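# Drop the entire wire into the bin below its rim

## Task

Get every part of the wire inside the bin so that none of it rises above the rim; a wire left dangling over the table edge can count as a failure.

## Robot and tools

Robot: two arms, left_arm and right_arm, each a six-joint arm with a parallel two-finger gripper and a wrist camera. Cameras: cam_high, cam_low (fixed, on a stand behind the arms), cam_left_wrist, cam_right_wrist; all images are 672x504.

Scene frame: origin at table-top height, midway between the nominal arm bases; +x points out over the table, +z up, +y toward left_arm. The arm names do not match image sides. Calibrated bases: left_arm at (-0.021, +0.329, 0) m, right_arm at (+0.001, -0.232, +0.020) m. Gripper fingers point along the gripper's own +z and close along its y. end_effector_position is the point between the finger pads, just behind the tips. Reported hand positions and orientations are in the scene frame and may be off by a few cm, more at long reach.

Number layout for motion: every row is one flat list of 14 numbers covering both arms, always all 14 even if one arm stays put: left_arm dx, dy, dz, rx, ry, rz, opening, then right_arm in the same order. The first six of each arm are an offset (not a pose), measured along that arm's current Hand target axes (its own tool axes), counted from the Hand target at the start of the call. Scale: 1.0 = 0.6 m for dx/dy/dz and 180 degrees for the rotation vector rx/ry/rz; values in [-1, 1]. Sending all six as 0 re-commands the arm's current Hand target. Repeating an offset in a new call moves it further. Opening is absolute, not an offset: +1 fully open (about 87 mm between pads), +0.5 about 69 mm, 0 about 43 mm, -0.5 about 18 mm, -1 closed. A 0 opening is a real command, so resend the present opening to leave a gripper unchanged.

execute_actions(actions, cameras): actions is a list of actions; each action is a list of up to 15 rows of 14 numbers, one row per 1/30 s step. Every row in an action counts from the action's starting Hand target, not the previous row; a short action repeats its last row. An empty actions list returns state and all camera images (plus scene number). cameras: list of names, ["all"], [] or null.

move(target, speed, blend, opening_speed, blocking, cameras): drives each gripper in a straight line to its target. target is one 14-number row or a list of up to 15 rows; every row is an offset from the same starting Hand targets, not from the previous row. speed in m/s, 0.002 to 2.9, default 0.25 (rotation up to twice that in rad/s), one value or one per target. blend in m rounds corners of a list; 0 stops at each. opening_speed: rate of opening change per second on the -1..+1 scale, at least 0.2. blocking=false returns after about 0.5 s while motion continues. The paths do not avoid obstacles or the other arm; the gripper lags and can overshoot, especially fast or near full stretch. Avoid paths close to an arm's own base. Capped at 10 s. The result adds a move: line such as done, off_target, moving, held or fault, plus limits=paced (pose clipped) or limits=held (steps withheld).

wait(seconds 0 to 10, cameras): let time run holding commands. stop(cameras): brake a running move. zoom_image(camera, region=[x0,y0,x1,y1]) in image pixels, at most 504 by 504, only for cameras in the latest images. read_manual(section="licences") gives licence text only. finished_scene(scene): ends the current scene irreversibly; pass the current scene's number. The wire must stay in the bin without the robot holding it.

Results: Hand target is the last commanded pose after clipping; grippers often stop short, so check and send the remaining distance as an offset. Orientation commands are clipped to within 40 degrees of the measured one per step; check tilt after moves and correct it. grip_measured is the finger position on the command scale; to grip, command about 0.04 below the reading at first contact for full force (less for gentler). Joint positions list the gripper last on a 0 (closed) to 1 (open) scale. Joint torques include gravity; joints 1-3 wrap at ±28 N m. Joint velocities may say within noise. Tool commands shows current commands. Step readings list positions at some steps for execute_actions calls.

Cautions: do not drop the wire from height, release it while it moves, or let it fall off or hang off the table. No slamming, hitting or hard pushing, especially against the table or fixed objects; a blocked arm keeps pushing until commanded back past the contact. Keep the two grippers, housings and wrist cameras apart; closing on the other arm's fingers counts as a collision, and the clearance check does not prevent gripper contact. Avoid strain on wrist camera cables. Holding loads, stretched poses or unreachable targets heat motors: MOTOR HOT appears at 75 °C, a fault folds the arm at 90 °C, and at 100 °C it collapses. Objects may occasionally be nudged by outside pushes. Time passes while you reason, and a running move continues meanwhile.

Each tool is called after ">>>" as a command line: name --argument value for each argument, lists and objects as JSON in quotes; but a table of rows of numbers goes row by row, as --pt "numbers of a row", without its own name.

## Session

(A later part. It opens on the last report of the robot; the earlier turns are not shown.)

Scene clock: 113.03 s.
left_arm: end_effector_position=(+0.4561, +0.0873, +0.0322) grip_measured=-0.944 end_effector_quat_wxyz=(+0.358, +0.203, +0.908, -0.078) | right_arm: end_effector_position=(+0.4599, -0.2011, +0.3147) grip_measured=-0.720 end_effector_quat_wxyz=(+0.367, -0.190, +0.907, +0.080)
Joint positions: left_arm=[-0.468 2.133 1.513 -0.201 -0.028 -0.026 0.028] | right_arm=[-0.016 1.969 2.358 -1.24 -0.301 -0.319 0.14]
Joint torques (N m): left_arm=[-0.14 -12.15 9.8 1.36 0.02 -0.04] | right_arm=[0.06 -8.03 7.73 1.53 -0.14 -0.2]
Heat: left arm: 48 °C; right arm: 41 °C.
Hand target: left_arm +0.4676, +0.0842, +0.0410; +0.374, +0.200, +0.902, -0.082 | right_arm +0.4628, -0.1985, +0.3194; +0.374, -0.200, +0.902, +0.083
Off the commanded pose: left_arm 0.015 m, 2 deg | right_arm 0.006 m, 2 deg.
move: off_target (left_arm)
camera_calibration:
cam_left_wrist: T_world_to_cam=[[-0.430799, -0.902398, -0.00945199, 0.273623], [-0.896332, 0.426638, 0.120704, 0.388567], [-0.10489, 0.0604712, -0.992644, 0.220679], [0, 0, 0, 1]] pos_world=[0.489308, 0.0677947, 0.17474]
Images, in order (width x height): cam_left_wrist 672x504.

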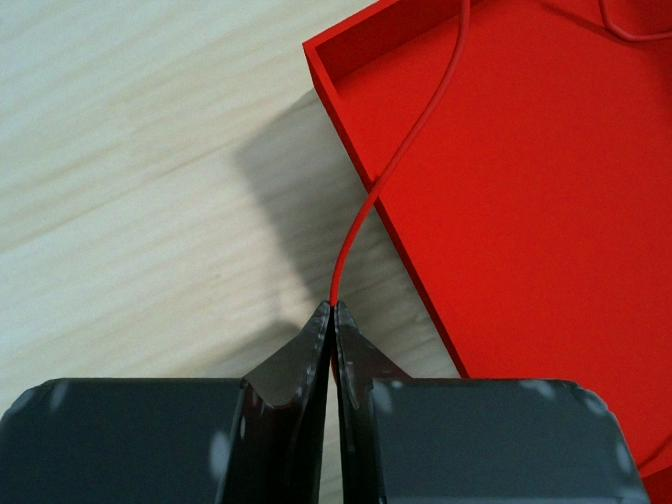

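>>> move --pt "-0.078 -0.012 -0.082 0 0 0 -1 0 0 0 0 0 0 -0.72" --pt "-0.090 -0.144 -0.0465 0 0 0 -1 0 0 0 0 0 0 -0.72" --pt "-0.022 -0.177 0.031 0 0 0 -1 0 0 0 0 0 0 -0.72" --speed 0.15 --blend '[0.02,0.02,0]' --cameras '["all"]'

Scene clock: 118.40 s.
left_arm: end_effector_position=(+0.4430, -0.0190, +0.0402) grip_measured=-0.944 end_effector_quat_wxyz=(+0.370, +0.205, +0.903, -0.082) | right_arm: end_effector_position=(+0.4599, -0.2011, +0.3147) grip_measured=-0.720 end_effector_quat_wxyz=(+0.367, -0.190, +0.907, +0.080)
Joint positions: left_arm=[-0.675 2.289 1.792 -0.312 -0.169 -0.168 0.028] | right_arm=[-0.016 1.969 2.358 -1.24 -0.301 -0.319 0.14]
Joint torques (N m): left_arm=[-0.92 -13.98 6.63 1.45 -0.16 -0.16] | right_arm=[0.24 -8.09 7.62 1.55 -0.15 -0.25]
Heat: left arm: 49 °C; right arm: 41 °C.
Hand target: left_arm +0.4432, -0.0214, +0.0371; +0.374, +0.200, +0.902, -0.082 | right_arm +0.4628, -0.1985, +0.3194; +0.374, -0.200, +0.902, +0.083
Off the commanded pose: left_arm 0.004 m, 1 deg | right_arm 0.006 m, 2 deg.
move: done
camera_calibration:
cam_left_wrist: T_world_to_cam=[[-0.436424, -0.899676, -0.0108222, 0.174777], [-0.896167, 0.433588, 0.0942639, 0.422331], [-0.0801146, 0.0508375, -0.995488, 0.222534], [0, 0, 0, 1]] pos_world=[0.472584, -0.0371876, 0.183611]
cam_right_wrist: T_world_to_cam=[[0.403416, -0.914626, -0.0267506, -0.359741], [-0.906615, -0.403494, 0.123457, 0.315615], [-0.12371, -0.0255518, -0.991989, 0.506479], [0, 0, 0, 1]] pos_world=[0.493923, -0.188738, 0.453834]

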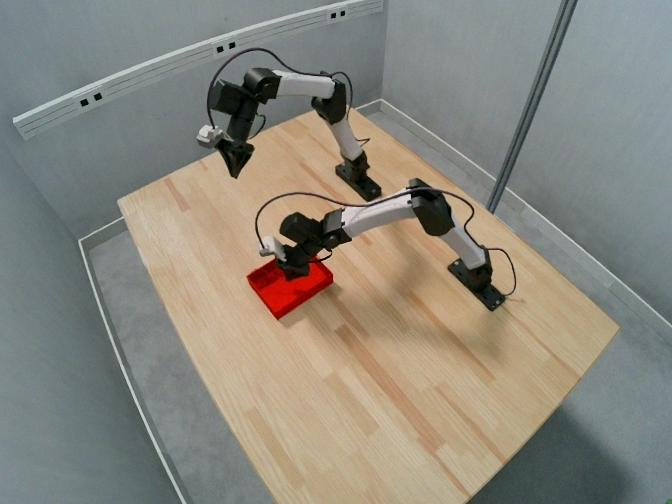

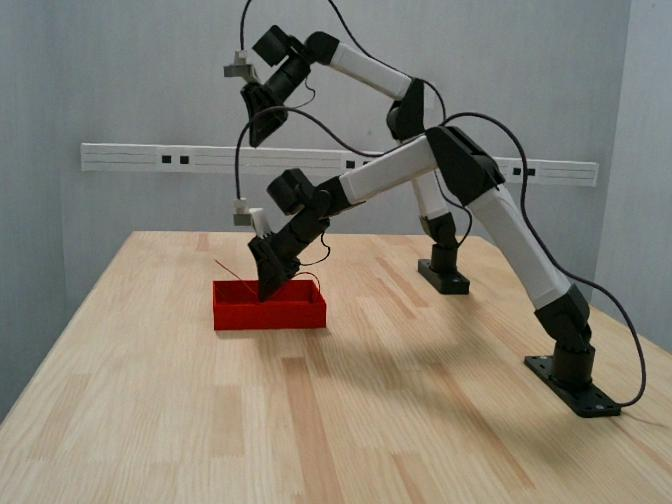

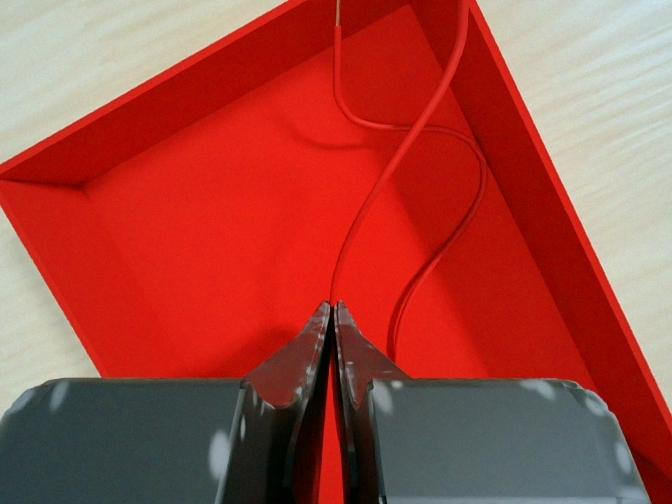

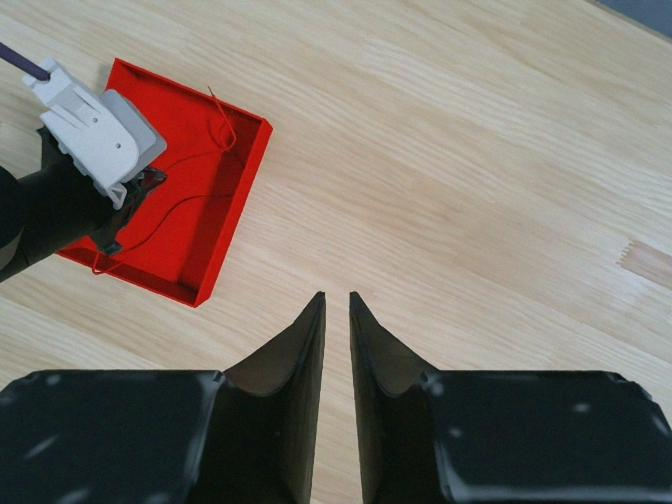

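>>> move --pt "0.041 0.005 0.006 0.098 0 0.098 -1 0 0 0 0 0 0 -0.72" --pt "0.041 0.005 0.006 0.098 0 0.098 -0.7 0 0 0 0 0 0 -0.72" --speed 0.12 --opening_speed 0.5 --cameras '["cam_left_wrist","cam_low","cam_right_wrist"]'

Scene clock: 130.47 s.
left_arm: end_effector_position=(+0.4333, -0.0172, +0.0143) grip_measured=-0.700 end_effector_quat_wxyz=(+0.347, +0.386, +0.839, -0.163) | right_arm: end_effector_position=(+0.4599, -0.2011, +0.3147) grip_measured=-0.720 end_effector_quat_wxyz=(+0.367, -0.190, +0.907, +0.080)
Joint positions: left_arm=[-0.6 2.284 1.67 -0.187 0.186 0.18 0.15] | right_arm=[-0.016 1.969 2.358 -1.24 -0.301 -0.319 0.14]
Joint torques (N m): left_arm=[-0.24 -16.34 5.29 1.23 0.1 0.07] | right_arm=[0.21 -8.02 7.58 1.49 -0.16 -0.2]
Heat: left arm: 52 °C; right arm: 41 °C.
Hand target: left_arm +0.4310, -0.0126, +0.0173; +0.347, +0.390, +0.838, -0.161 | right_arm +0.4628, -0.1985, +0.3194; +0.374, -0.200, +0.902, +0.083
Off the commanded pose: left_arm 0.006 m, 1 deg | right_arm 0.006 m, 2 deg.
move: done
camera_calibration:
cam_left_wrist: T_world_to_cam=[[-0.765578, -0.643343, -0.00064929, 0.318696], [-0.641103, 0.762828, 0.0841481, 0.310676], [-0.0536408, 0.0648382, -0.996453, 0.184694], [0, 0, 0, 1]] pos_world=[0.453069, -0.0439363, 0.158103]
cam_right_wrist: T_world_to_cam=[[0.403416, -0.914626, -0.0267506, -0.359741], [-0.906615, -0.403494, 0.123457, 0.315615], [-0.12371, -0.0255518, -0.991989, 0.506479], [0, 0, 0, 1]] pos_world=[0.493923, -0.188738, 0.453834]
Images, in order (width x height): cam_low 672x504, cam_left_wrist 672x504, cam_right_wrist 672x504.

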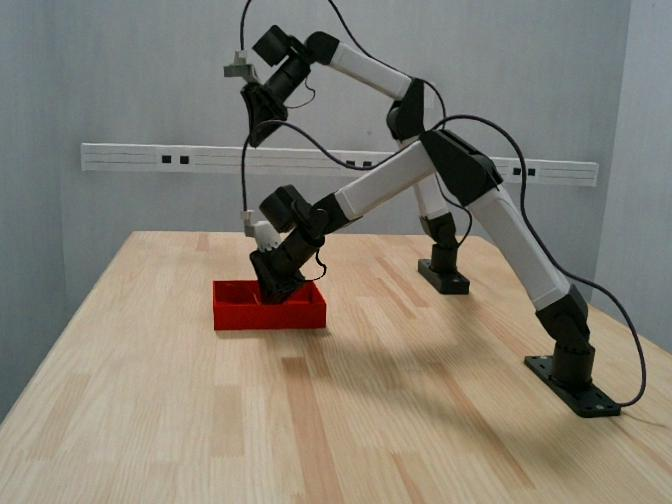

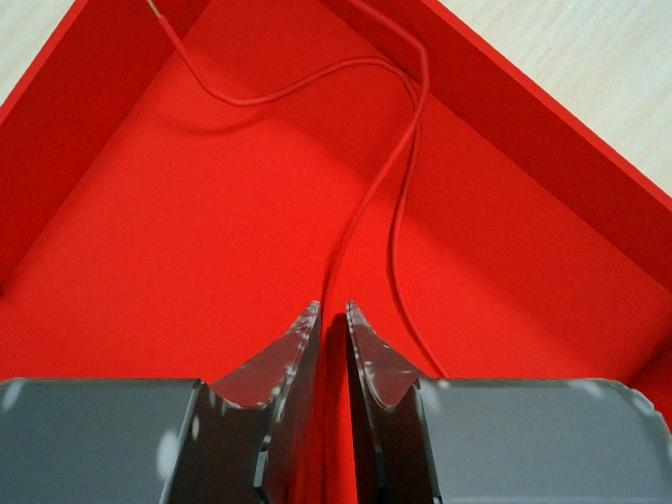

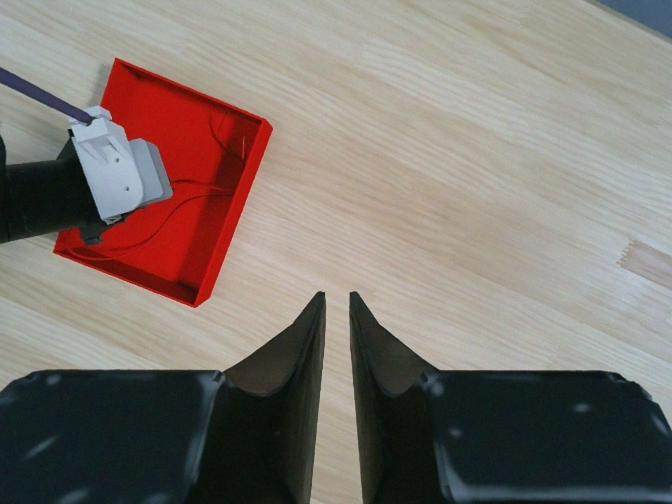

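>>> move --pt "0 0 -0.15 0 0 0 -0.7 0 0 0 0 0 0 -0.72" --pt "0.029 0.112 -0.453 0 0 0 -0.7 0 0.25 0.05 0 0 0 -0.72" --speed '[0.12,0.25]' --blend '[0.03,0]' --cameras '["all"]'

Scene clock: 136.63 s.
left_arm: end_effector_position=(+0.3485, +0.1878, +0.1818) grip_measured=-0.700 end_effector_quat_wxyz=(+0.332, +0.383, +0.847, -0.162) | right_arm: end_effector_position=(+0.4191, -0.0509, +0.2792) grip_measured=-0.720 end_effector_quat_wxyz=(+0.345, -0.212, +0.911, +0.081)
Joint positions: left_arm=[-0.215 1.589 1.428 -0.767 0.433 0.48 0.15] | right_arm=[0.399 1.85 2.045 -1.042 -0.042 -0.045 0.14]
Joint torques (N m): left_arm=[-0.4 -9.06 10.07 0.93 0.29 0.1] | right_arm=[-0.16 -12.82 4.89 1.88 0.16 0.08]
Heat: left arm: 54 °C; right arm: 41 °C.
Hand target: left_arm +0.3508, +0.1870, +0.1973; +0.347, +0.390, +0.838, -0.161 | right_arm +0.4186, -0.0536, +0.2981; +0.374, -0.200, +0.902, +0.083
Off the commanded pose: left_arm 0.016 m, 2 deg | right_arm 0.019 m, 4 deg.
move: off_target (left_arm, right_arm)
camera_calibration:
cam_left_wrist: T_world_to_cam=[[-0.760718, -0.648925, 0.0142967, 0.38243], [-0.643514, 0.756888, 0.114063, 0.0823292], [-0.0848394, 0.0775698, -0.993371, 0.341764], [0, 0, 0, 1]] pos_world=[0.372896, 0.159343, 0.32464]
cam_right_wrist: T_world_to_cam=[[0.440788, -0.897312, -0.0231763, -0.222604], [-0.88312, -0.438148, 0.167709, 0.319604], [-0.160642, -0.0534566, -0.985564, 0.482299], [0, 0, 0, 1]] pos_world=[0.457847, -0.0339288, 0.416577]

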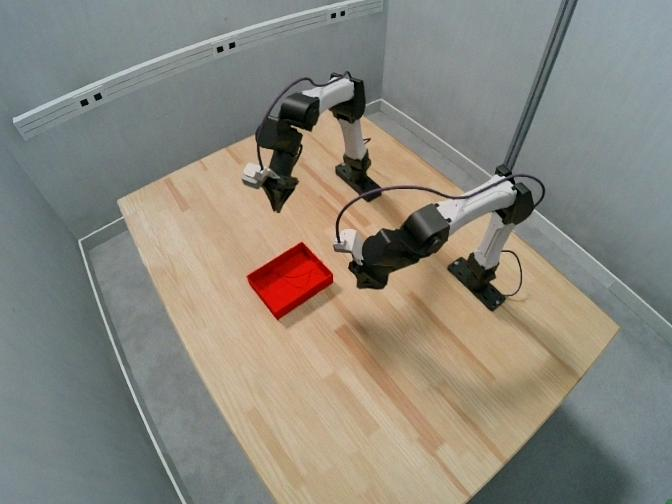

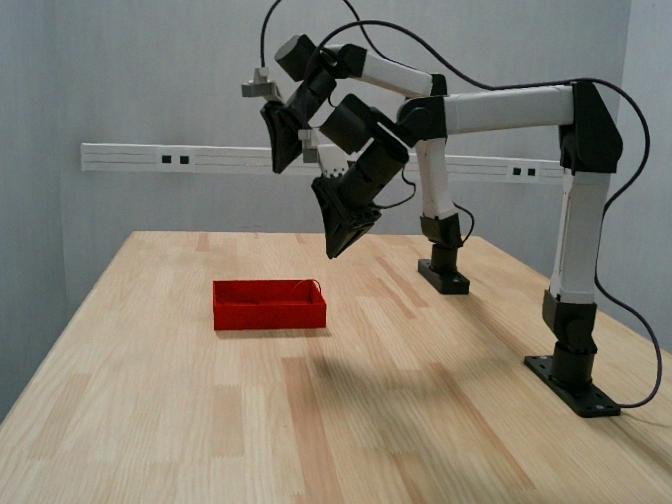

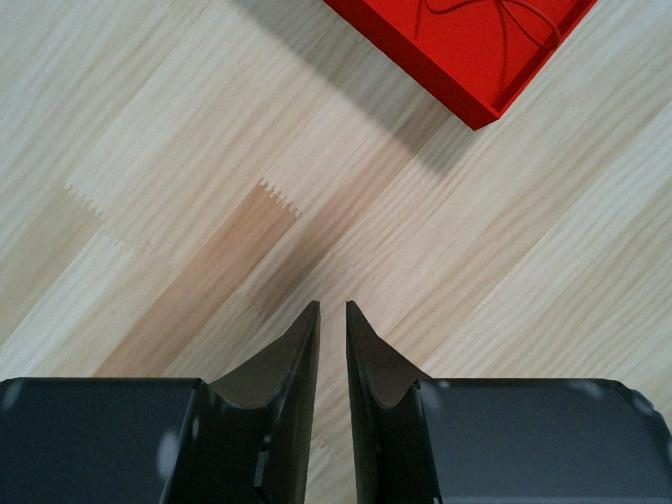

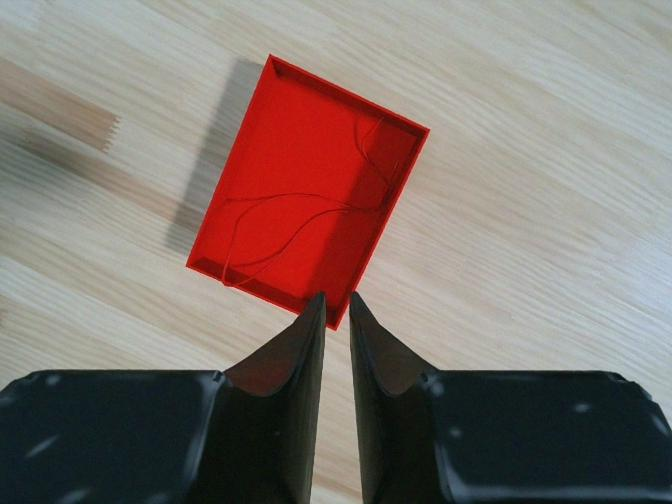

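>>> zoom_image --camera "cam_low" --region '[200, 260, 350, 340]'

>>> zoom_image --camera "cam_right_wrist" --region '[170, 40, 450, 340]'

Scaled by 3.360 from the camera's 672x504 image, which has a finer 960x720 frame.

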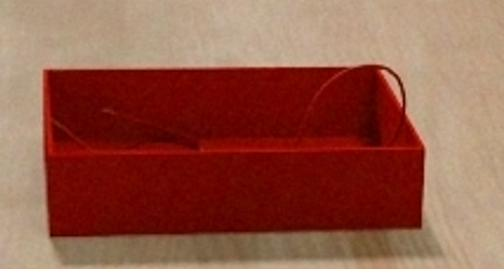

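Scaled by 1.680 from the camera's 672x504 image, which has a finer 960x720 frame.

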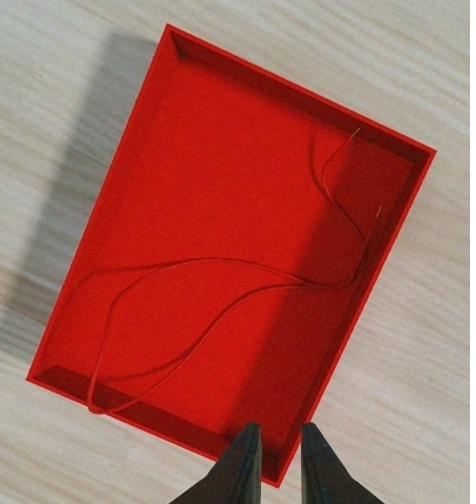

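>>> move --target '[-0.005,-0.229,0.246,-0.1179,0,-0.1179,0,0,-0.2,-0.03,0,0,0,-0.72]' --speed 0.22 --cameras '["cam_left_wrist","cam_low"]'

Scene clock: 153.00 s.
left_arm: end_effector_position=(+0.3057, +0.0249, +0.0850) grip_measured=+0.000 end_effector_quat_wxyz=(+0.362, +0.172, +0.915, -0.058) | right_arm: end_effector_position=(+0.4546, -0.1702, +0.3058) grip_measured=-0.720 end_effector_quat_wxyz=(+0.367, -0.191, +0.907, +0.079)
Joint positions: left_arm=[-0.841 1.792 1.263 -0.358 -0.337 -0.358 0.5] | right_arm=[0.067 1.902 2.215 -1.146 -0.245 -0.256 0.14]
Joint torques (N m): left_arm=[-0.57 -9.09 9.83 1.27 -0.25 -0.19] | right_arm=[0.21 -7.82 7.99 1.55 -0.09 -0.21]
Heat: left arm: 51 °C; right arm: 46 °C.
Hand target: left_arm +0.3143, +0.0171, +0.0950; +0.377, +0.160, +0.910, -0.066 | right_arm +0.4578, -0.1678, +0.3111; +0.374, -0.200, +0.902, +0.083
Off the commanded pose: left_arm 0.015 m, 2 deg | right_arm 0.006 m, 1 deg.
move: off_target (left_arm)
camera_calibration:
cam_left_wrist: T_world_to_cam=[[-0.361612, -0.931985, -0.0253204, 0.134018], [-0.92654, 0.356213, 0.120981, 0.284936], [-0.103733, 0.0672084, -0.992332, 0.260512], [0, 0, 0, 1]] pos_world=[0.339491, 0.00589651, 0.227436]
Images, in order (width x height): cam_low 672x504, cam_left_wrist 672x504.

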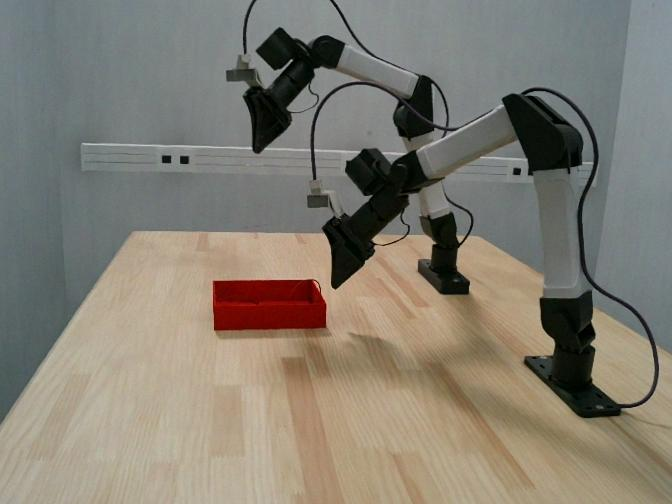

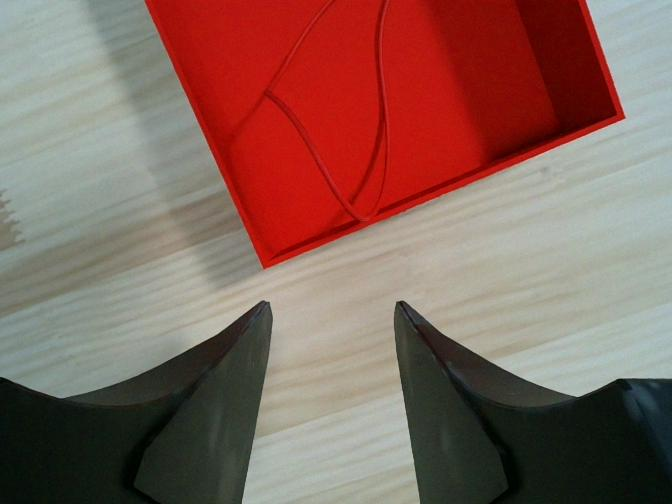

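>>> move --pt "-0.0065 -0.008 0.0795 0 0 0 0 0 0 0 0 0 0 -0.72" --pt "-0.0065 -0.008 0.0795 0 0 0 -1 0 0 0 0 0 0 -0.72" --speed 0.1 --opening_speed 1.5 --cameras '["cam_left_wrist","cam_low"]'

Scene clock: 158.07 s.
left_arm: end_effector_position=(+0.3380, +0.0048, +0.0589) grip_measured=-0.938 end_effector_quat_wxyz=(+0.367, +0.161, +0.914, -0.063) | right_arm: end_effector_position=(+0.4546, -0.1702, +0.3057) grip_measured=-0.720 end_effector_quat_wxyz=(+0.367, -0.191, +0.907, +0.079)
Joint positions: left_arm=[-0.814 1.947 1.35 -0.272 -0.324 -0.355 0.031] | right_arm=[0.067 1.902 2.215 -1.146 -0.245 -0.256 0.14]
Joint torques (N m): left_arm=[-0.14 -9.96 9.32 1.29 -0.16 0.05] | right_arm=[0.05 -7.71 7.97 1.54 -0.1 -0.18]
Heat: left arm: 50 °C; right arm: 45 °C.
Hand target: left_arm +0.3469, +0.0003, +0.0639; +0.377, +0.160, +0.910, -0.066 | right_arm +0.4578, -0.1678, +0.3111; +0.374, -0.200, +0.902, +0.082
Off the commanded pose: left_arm 0.011 m, 1 deg | right_arm 0.007 m, 2 deg.
move: off_target (left_arm); target 2's new opening was sent with left_arm's hand 0.016 m and 2 deg from that target
camera_calibration:
cam_left_wrist: T_world_to_cam=[[-0.34575, -0.938272, -0.0101098, 0.120088], [-0.933151, 0.342693, 0.108581, 0.328319], [-0.0984139, 0.0469759, -0.994036, 0.23768], [0, 0, 0, 1]] pos_world=[0.371283, -0.011003, 0.201827]
Images, in order (width x height): cam_low 672x504, cam_left_wrist 672x504.

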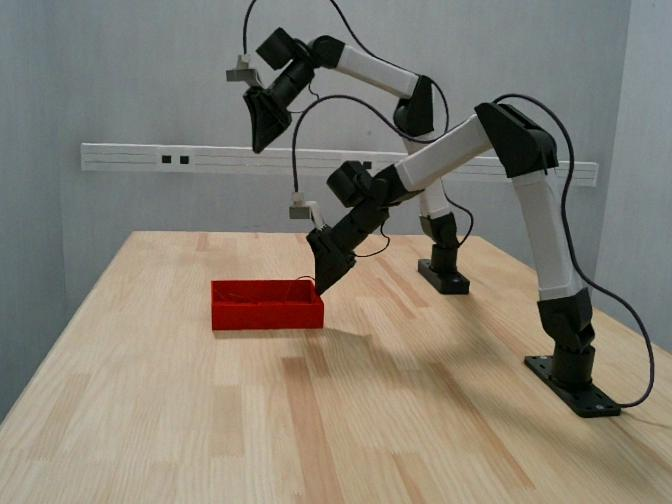

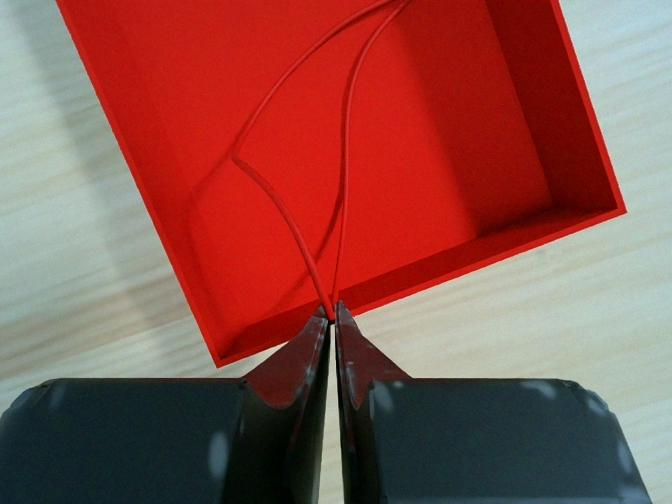

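>>> move --pt "-0.039 0.017 0.027 0 0 0 -1 0 0 0 0 0 0 -0.72" --pt "-0.044 0.035 0.126 0 0 0 -1 0 0 0 0 0 0 -0.72" --speed 0.12 --blend '[0.015,0]' --cameras '["cam_left_wrist","cam_low"]'

Scene clock: 161.83 s.
left_arm: end_effector_position=(+0.4110, +0.0020, +0.0231) grip_measured=-0.938 end_effector_quat_wxyz=(+0.364, +0.159, +0.916, -0.057) | right_arm: end_effector_position=(+0.4546, -0.1702, +0.3057) grip_measured=-0.720 end_effector_quat_wxyz=(+0.367, -0.191, +0.907, +0.079)
Joint positions: left_arm=[-0.703 2.195 1.58 -0.239 -0.259 -0.27 0.031] | right_arm=[0.067 1.902 2.215 -1.146 -0.245 -0.256 0.14]
Joint torques (N m): left_arm=[-0.13 -12.01 9.74 1.37 -0.08 0.08] | right_arm=[0.13 -7.79 8.01 1.55 -0.14 -0.22]
Heat: left arm: 50 °C; right arm: 44 °C.
Hand target: left_arm +0.4218, -0.0044, +0.0290; +0.377, +0.160, +0.910, -0.066 | right_arm +0.4578, -0.1678, +0.3111; +0.374, -0.200, +0.902, +0.082
Off the commanded pose: left_arm 0.014 m, 2 deg | right_arm 0.007 m, 2 deg.
move: off_target (left_arm)
camera_calibration:
cam_left_wrist: T_world_to_cam=[[-0.339501, -0.940449, -0.017197, 0.139866], [-0.934805, 0.335324, 0.117034, 0.401804], [-0.104298, 0.0558092, -0.992979, 0.211841], [0, 0, 0, 1]] pos_world=[0.445188, -0.0150204, 0.165734]
Images, in order (width x height): cam_low 672x504, cam_left_wrist 672x504.

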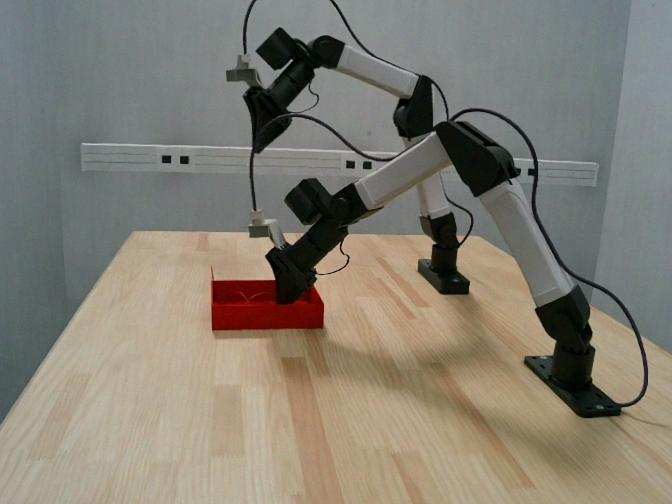

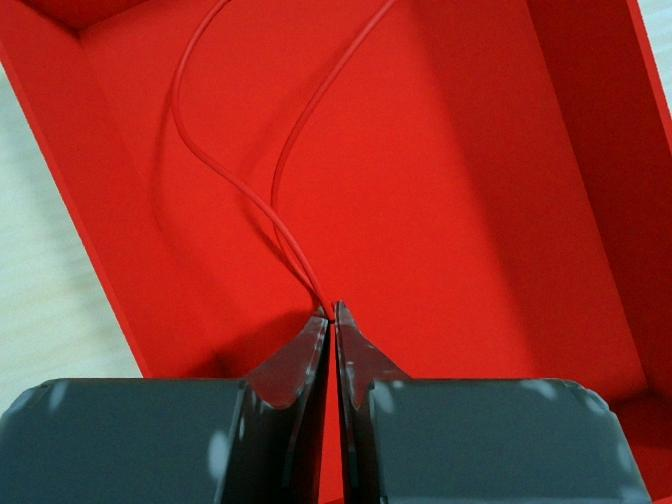

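>>> zoom_image --camera "cam_low" --region '[190, 250, 340, 335]'

Scaled by 3.360 from the camera's 672x504 image, which has a finer 960x720 frame.

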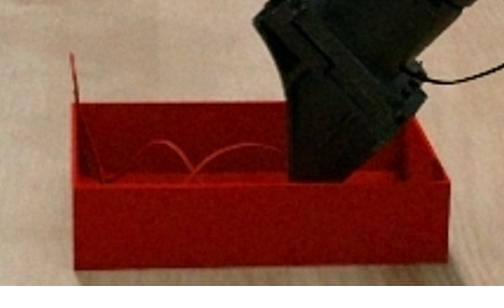

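>>> move --target '[0.042,-0.002,-0.0325,0,0,0,-1,0,0,0,0,0,0,-0.72]' --speed 0.12 --cameras '["cam_left_wrist","cam_low","cam_right_wrist"]'

>>> zoom_image --camera "cam_low" --region '[190, 250, 340, 335]'

Scene clock: 166.40 s.
left_arm: end_effector_position=(+0.3943, +0.0059, +0.0154) grip_measured=-0.938 end_effector_quat_wxyz=(+0.369, +0.165, +0.913, -0.061) | right_arm: end_effector_position=(+0.4546, -0.1702, +0.3057) grip_measured=-0.720 end_effector_quat_wxyz=(+0.367, -0.191, +0.907, +0.079)
Joint positions: left_arm=[-0.721 2.145 1.457 -0.154 -0.265 -0.27 0.031] | right_arm=[0.067 1.902 2.215 -1.146 -0.245 -0.256 0.14]
Joint torques (N m): left_arm=[-0.96 -15.92 5.38 1.21 -0.16 -0.16] | right_arm=[0.17 -7.72 8.08 1.5 -0.11 -0.2]
Heat: left arm: 51 °C; right arm: 43 °C.
Hand target: left_arm +0.3917, +0.0051, +0.0251; +0.377, +0.160, +0.910, -0.066 | right_arm +0.4578, -0.1678, +0.3111; +0.374, -0.200, +0.902, +0.082
Off the commanded pose: left_arm 0.010 m, 1 deg | right_arm 0.007 m, 2 deg.
move: done
camera_calibration:
cam_left_wrist: T_world_to_cam=[[-0.352115, -0.935791, -0.0176021, 0.142756], [-0.9315, 0.348543, 0.104045, 0.384579], [-0.091229, 0.0530321, -0.994417, 0.19702], [0, 0, 0, 1]] pos_world=[0.426476, -0.0109008, 0.15842]
cam_right_wrist: T_world_to_cam=[[0.404327, -0.914247, -0.0259013, -0.330125], [-0.906223, -0.404285, 0.123749, 0.323932], [-0.123609, -0.0265629, -0.991975, 0.497463], [0, 0, 0, 1]] pos_world=[0.488524, -0.157641, 0.444834]
Images, in order (width x height): cam_low 672x504, cam_left_wrist 672x504, cam_right_wrist 672x504.

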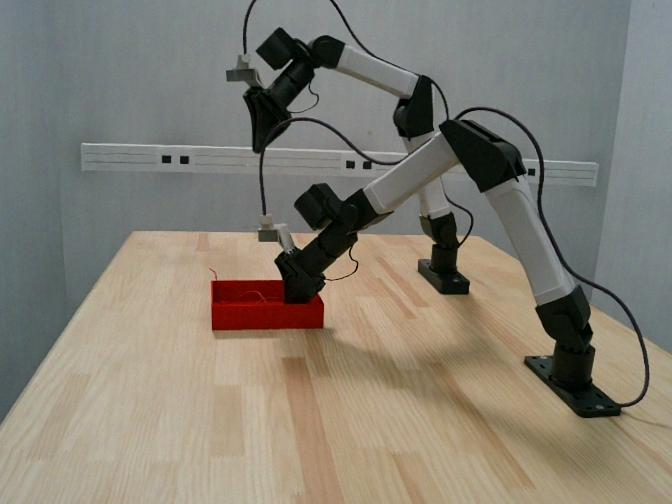

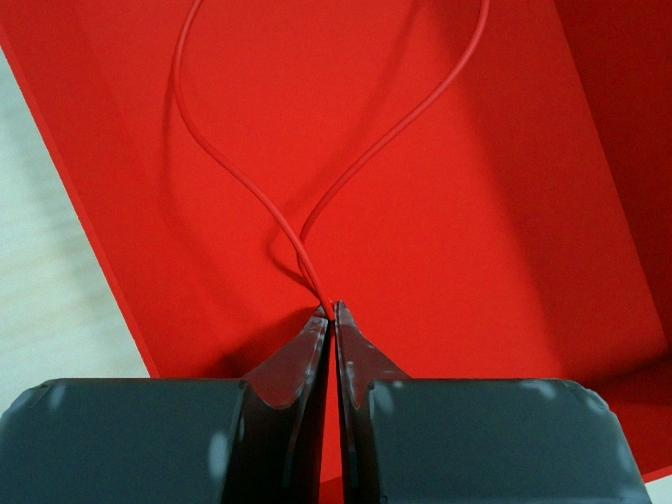

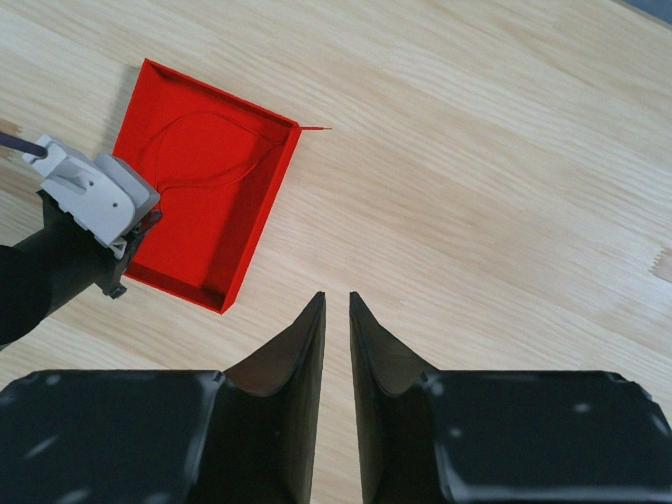

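Scaled by 3.360 from the camera's 672x504 image, which has a finer 960x720 frame.

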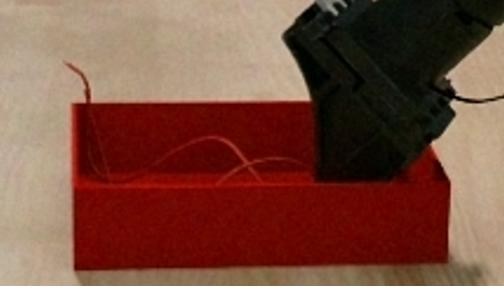

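>>> zoom_image --camera "cam_right_wrist" --region '[100, 50, 360, 320]'

Scaled by 1.867 from the camera's 672x504 image, which has a finer 960x720 frame.

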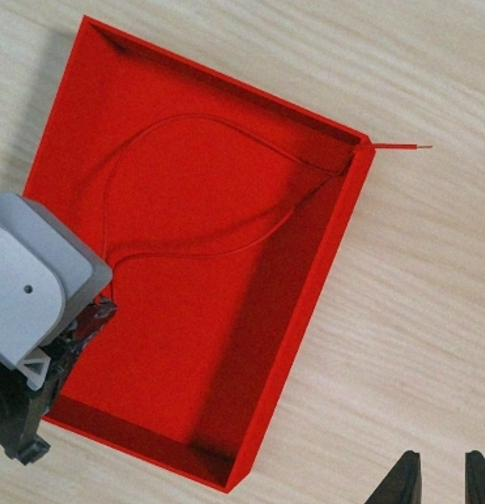

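>>> move --target '[0,0,0,0,0,0,-1,0.156,0.0305,0.330,0.0393,0.1017,0.5177,0]' --speed 0.25 --cameras '["all"]'

Scene clock: 189.13 s.
left_arm: end_effector_position=(+0.3943, +0.0059, +0.0154) grip_measured=-0.938 end_effector_quat_wxyz=(+0.369, +0.165, +0.913, -0.061) | right_arm: end_effector_position=(+0.5137, -0.1193, +0.1079) grip_measured=+0.000 end_effector_quat_wxyz=(+0.076, +0.520, +0.816, +0.241)
Joint positions: left_arm=[-0.721 2.145 1.457 -0.154 -0.265 -0.27 0.031] | right_arm=[0.047 2.242 1.935 -0.844 -0.302 1.242 0.5]
Joint torques (N m): left_arm=[-0.96 -15.92 5.41 1.25 -0.17 -0.16] | right_arm=[-0.53 -11.47 5.12 1.28 -0.1 0.04]
Heat: left arm: 55 °C; right arm: 42 °C.
Hand target: left_arm +0.3917, +0.0051, +0.0251; +0.377, +0.160, +0.910, -0.066 | right_arm +0.5171, -0.1200, +0.1048; +0.075, +0.526, +0.810, +0.248
Off the commanded pose: left_arm 0.010 m, 1 deg | right_arm 0.005 m, 1 deg.
move: done
camera_calibration:
cam_left_wrist: T_world_to_cam=[[-0.352115, -0.935791, -0.0176021, 0.142756], [-0.9315, 0.348543, 0.104045, 0.384579], [-0.091229, 0.0530321, -0.994417, 0.19702], [0, 0, 0, 1]] pos_world=[0.426476, -0.0109008, 0.15842]
cam_right_wrist: T_world_to_cam=[[-0.811973, -0.324781, -0.484992, 0.43208], [-0.575688, 0.308448, 0.75726, 0.269422], [-0.0963495, 0.894079, -0.437424, 0.345854], [0, 0, 0, 1]] pos_world=[0.539263, -0.251992, 0.156817]

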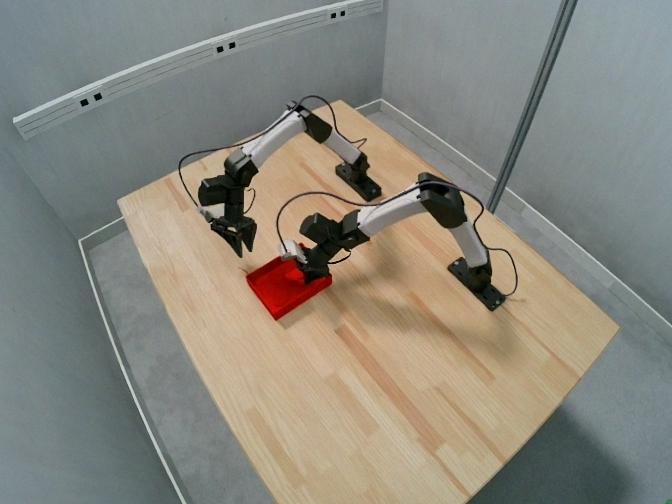

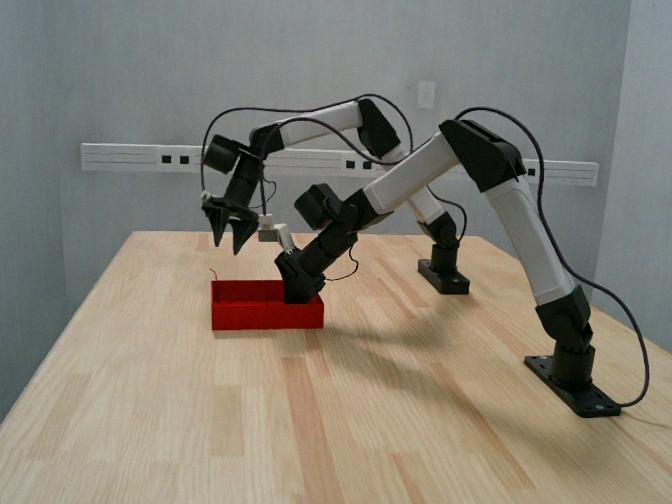

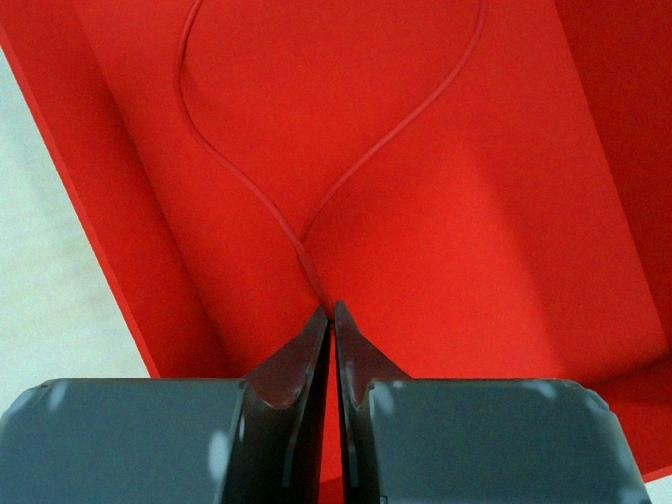

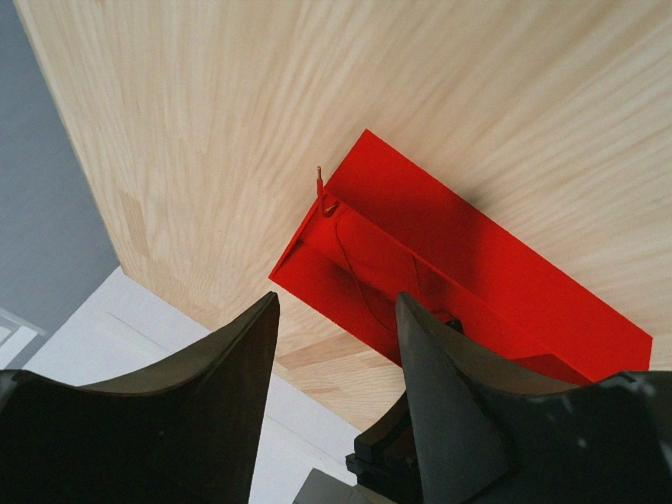

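>>> zoom_image --camera "cam_right_wrist" --region '[240, 130, 460, 330]'

>>> zoom_image --camera "cam_high" --region '[190, 210, 350, 330]'

Scaled by 2.291 from the camera's 672x504 image, which has a finer 960x720 frame.

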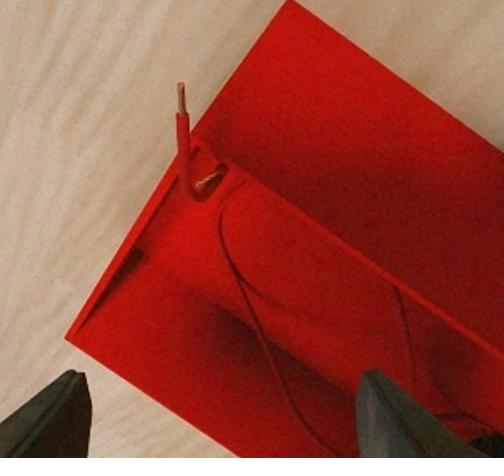

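Scaled by 3.150 from the camera's 672x504 image, which has a finer 960x720 frame.

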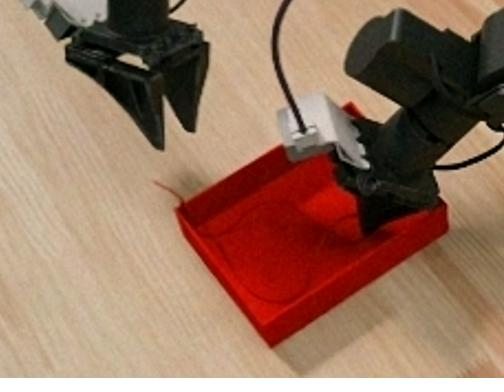

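>>> move --target '[0,0,0,0,0,0,-1,-0.014,0.0075,0.094,0,0,0,-0.2]' --speed 0.1 --cameras '["cam_high","cam_low","cam_right_wrist"]'

>>> zoom_image --camera "cam_right_wrist" --region '[210, 130, 460, 350]'

>>> zoom_image --camera "cam_low" --region '[170, 200, 320, 335]'

Scene clock: 204.50 s.
left_arm: end_effector_position=(+0.3943, +0.0059, +0.0154) grip_measured=-0.938 end_effector_quat_wxyz=(+0.369, +0.165, +0.913, -0.061) | right_arm: end_effector_position=(+0.5336, -0.1115, +0.0510) grip_measured=-0.200 end_effector_quat_wxyz=(+0.062, +0.527, +0.815, +0.235)
Joint positions: left_arm=[-0.721 2.145 1.457 -0.154 -0.265 -0.27 0.031] | right_arm=[0.059 2.396 1.979 -0.761 -0.302 1.264 0.4]
Joint torques (N m): left_arm=[-0.96 -15.92 5.41 1.25 -0.16 -0.16] | right_arm=[0.55 -11.69 8.54 1.26 0.01 0.03]
Heat: left arm: 57 °C; right arm: 47 °C.
Hand target: left_arm +0.3916, +0.0051, +0.0251; +0.377, +0.160, +0.910, -0.066 | right_arm +0.5459, -0.1080, +0.0568; +0.075, +0.526, +0.810, +0.248
Off the commanded pose: left_arm 0.010 m, 1 deg | right_arm 0.014 m, 2 deg.
move: off_target (right_arm)
camera_calibration:
cam_right_wrist: T_world_to_cam=[[-0.830049, -0.316007, -0.45952, 0.432463], [-0.547771, 0.307244, 0.77817, 0.305512], [-0.104723, 0.897631, -0.428127, 0.320378], [0, 0, 0, 1]] pos_world=[0.559867, -0.244786, 0.0981473]
Images, in order (width x height): cam_high 672x504, cam_low 672x504, cam_right_wrist 672x504.

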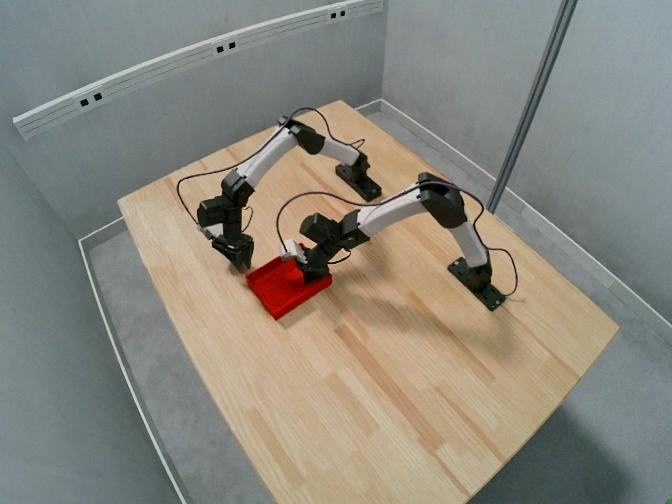

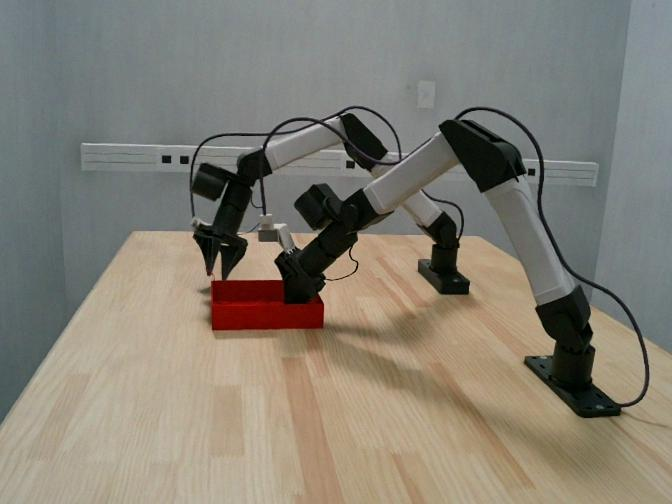

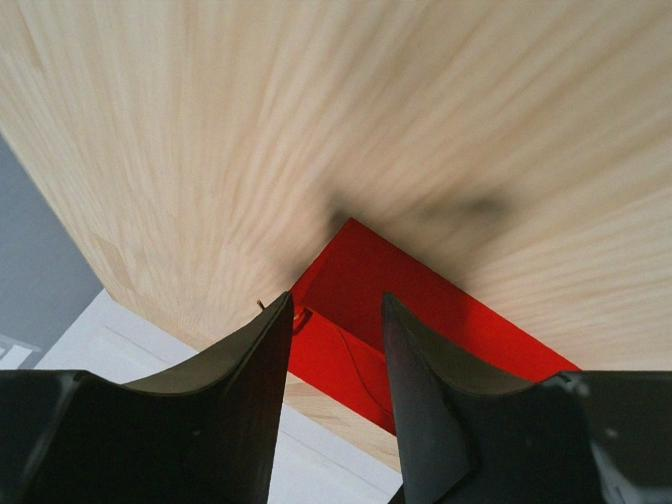

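Scaled by 2.016 from the camera's 672x504 image, which has a finer 960x720 frame.

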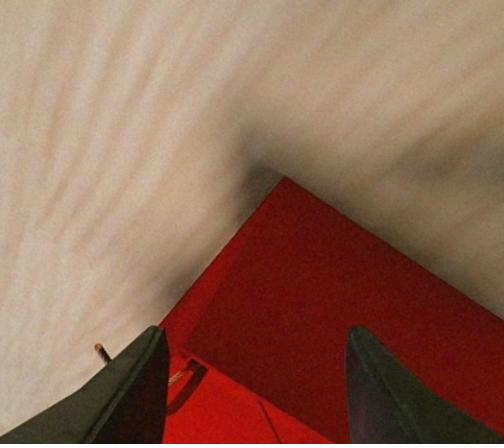

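Scaled by 3.360 from the camera's 672x504 image, which has a finer 960x720 frame.

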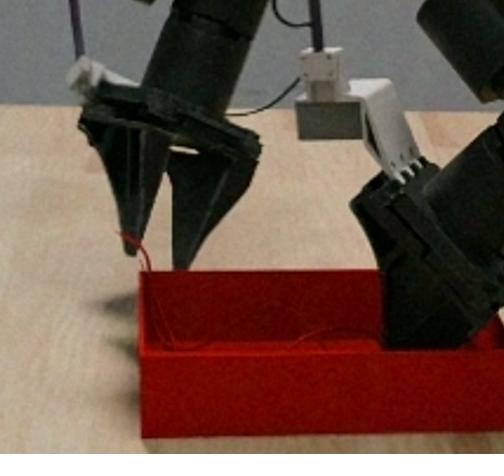

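>>> move --pt "0 0 0 0 0 0 -1 0 0 -0.067 0 0 0 -0.2" --pt "0 0 0 0 0 0 -1 0 0.035 -0.067 0 0 0 -0.2" --pt "0 0 0 0 0 0 -1 0 0.022 0.007 0 0 0 -0.2" --speed 0.12 --cameras '["cam_low","cam_right_wrist"]'

>>> zoom_image --camera "cam_right_wrist" --region '[210, 180, 460, 400]'

>>> zoom_image --camera "cam_low" --region '[170, 220, 270, 310]'

Scene clock: 212.80 s.
left_arm: end_effector_position=(+0.3943, +0.0059, +0.0154) grip_measured=-0.938 end_effector_quat_wxyz=(+0.369, +0.165, +0.913, -0.061) | right_arm: end_effector_position=(+0.5540, -0.1033, +0.0626) grip_measured=-0.200 end_effector_quat_wxyz=(+0.071, +0.522, +0.814, +0.245)
Joint positions: left_arm=[-0.721 2.145 1.457 -0.154 -0.265 -0.27 0.031] | right_arm=[0.071 2.466 2.14 -0.822 -0.303 1.273 0.4]
Joint torques (N m): left_arm=[-0.98 -15.92 5.41 1.25 -0.16 -0.16] | right_arm=[0.21 -12.64 5.65 1.35 0.05 0.01]
Heat: left arm: 58 °C; right arm: 47 °C.
Hand target: left_arm +0.3916, +0.0051, +0.0251; +0.377, +0.160, +0.910, -0.066 | right_arm +0.5582, -0.1022, +0.0595; +0.075, +0.526, +0.810, +0.248
Off the commanded pose: left_arm 0.010 m, 1 deg | right_arm 0.005 m, 1 deg.
move: done
camera_calibration:
cam_right_wrist: T_world_to_cam=[[-0.815694, -0.316894, -0.483964, 0.450779], [-0.570298, 0.300278, 0.764587, 0.317791], [-0.096969, 0.899673, -0.425659, 0.315903], [0, 0, 0, 1]] pos_world=[0.579566, -0.236786, 0.109649]
Images, in order (width x height): cam_low 672x504, cam_right_wrist 672x504.

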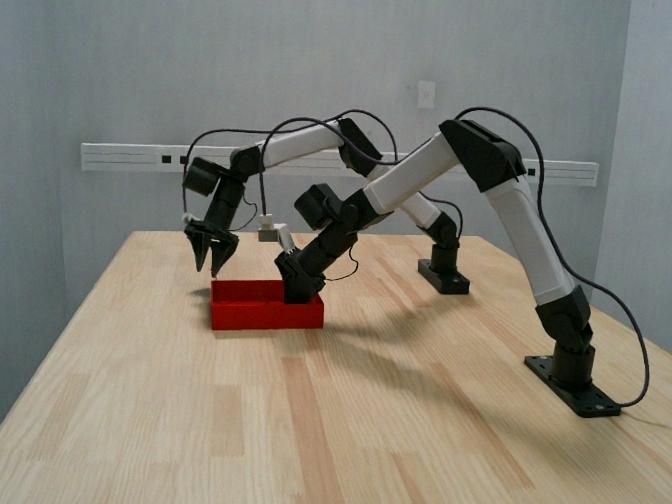

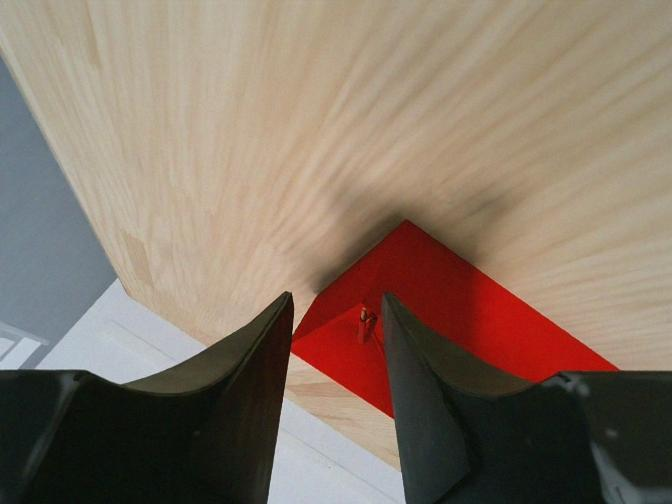

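Scaled by 2.016 from the camera's 672x504 image, which has a finer 960x720 frame.

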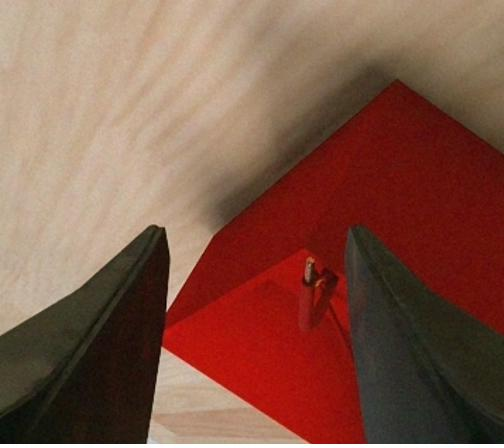

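Scaled by 5.040 from the camera's 672x504 image, which has a finer 960x720 frame.

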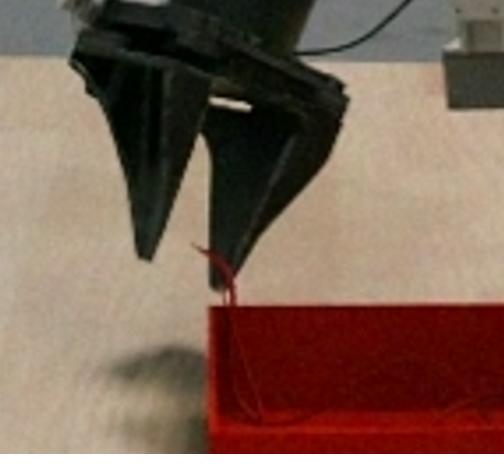

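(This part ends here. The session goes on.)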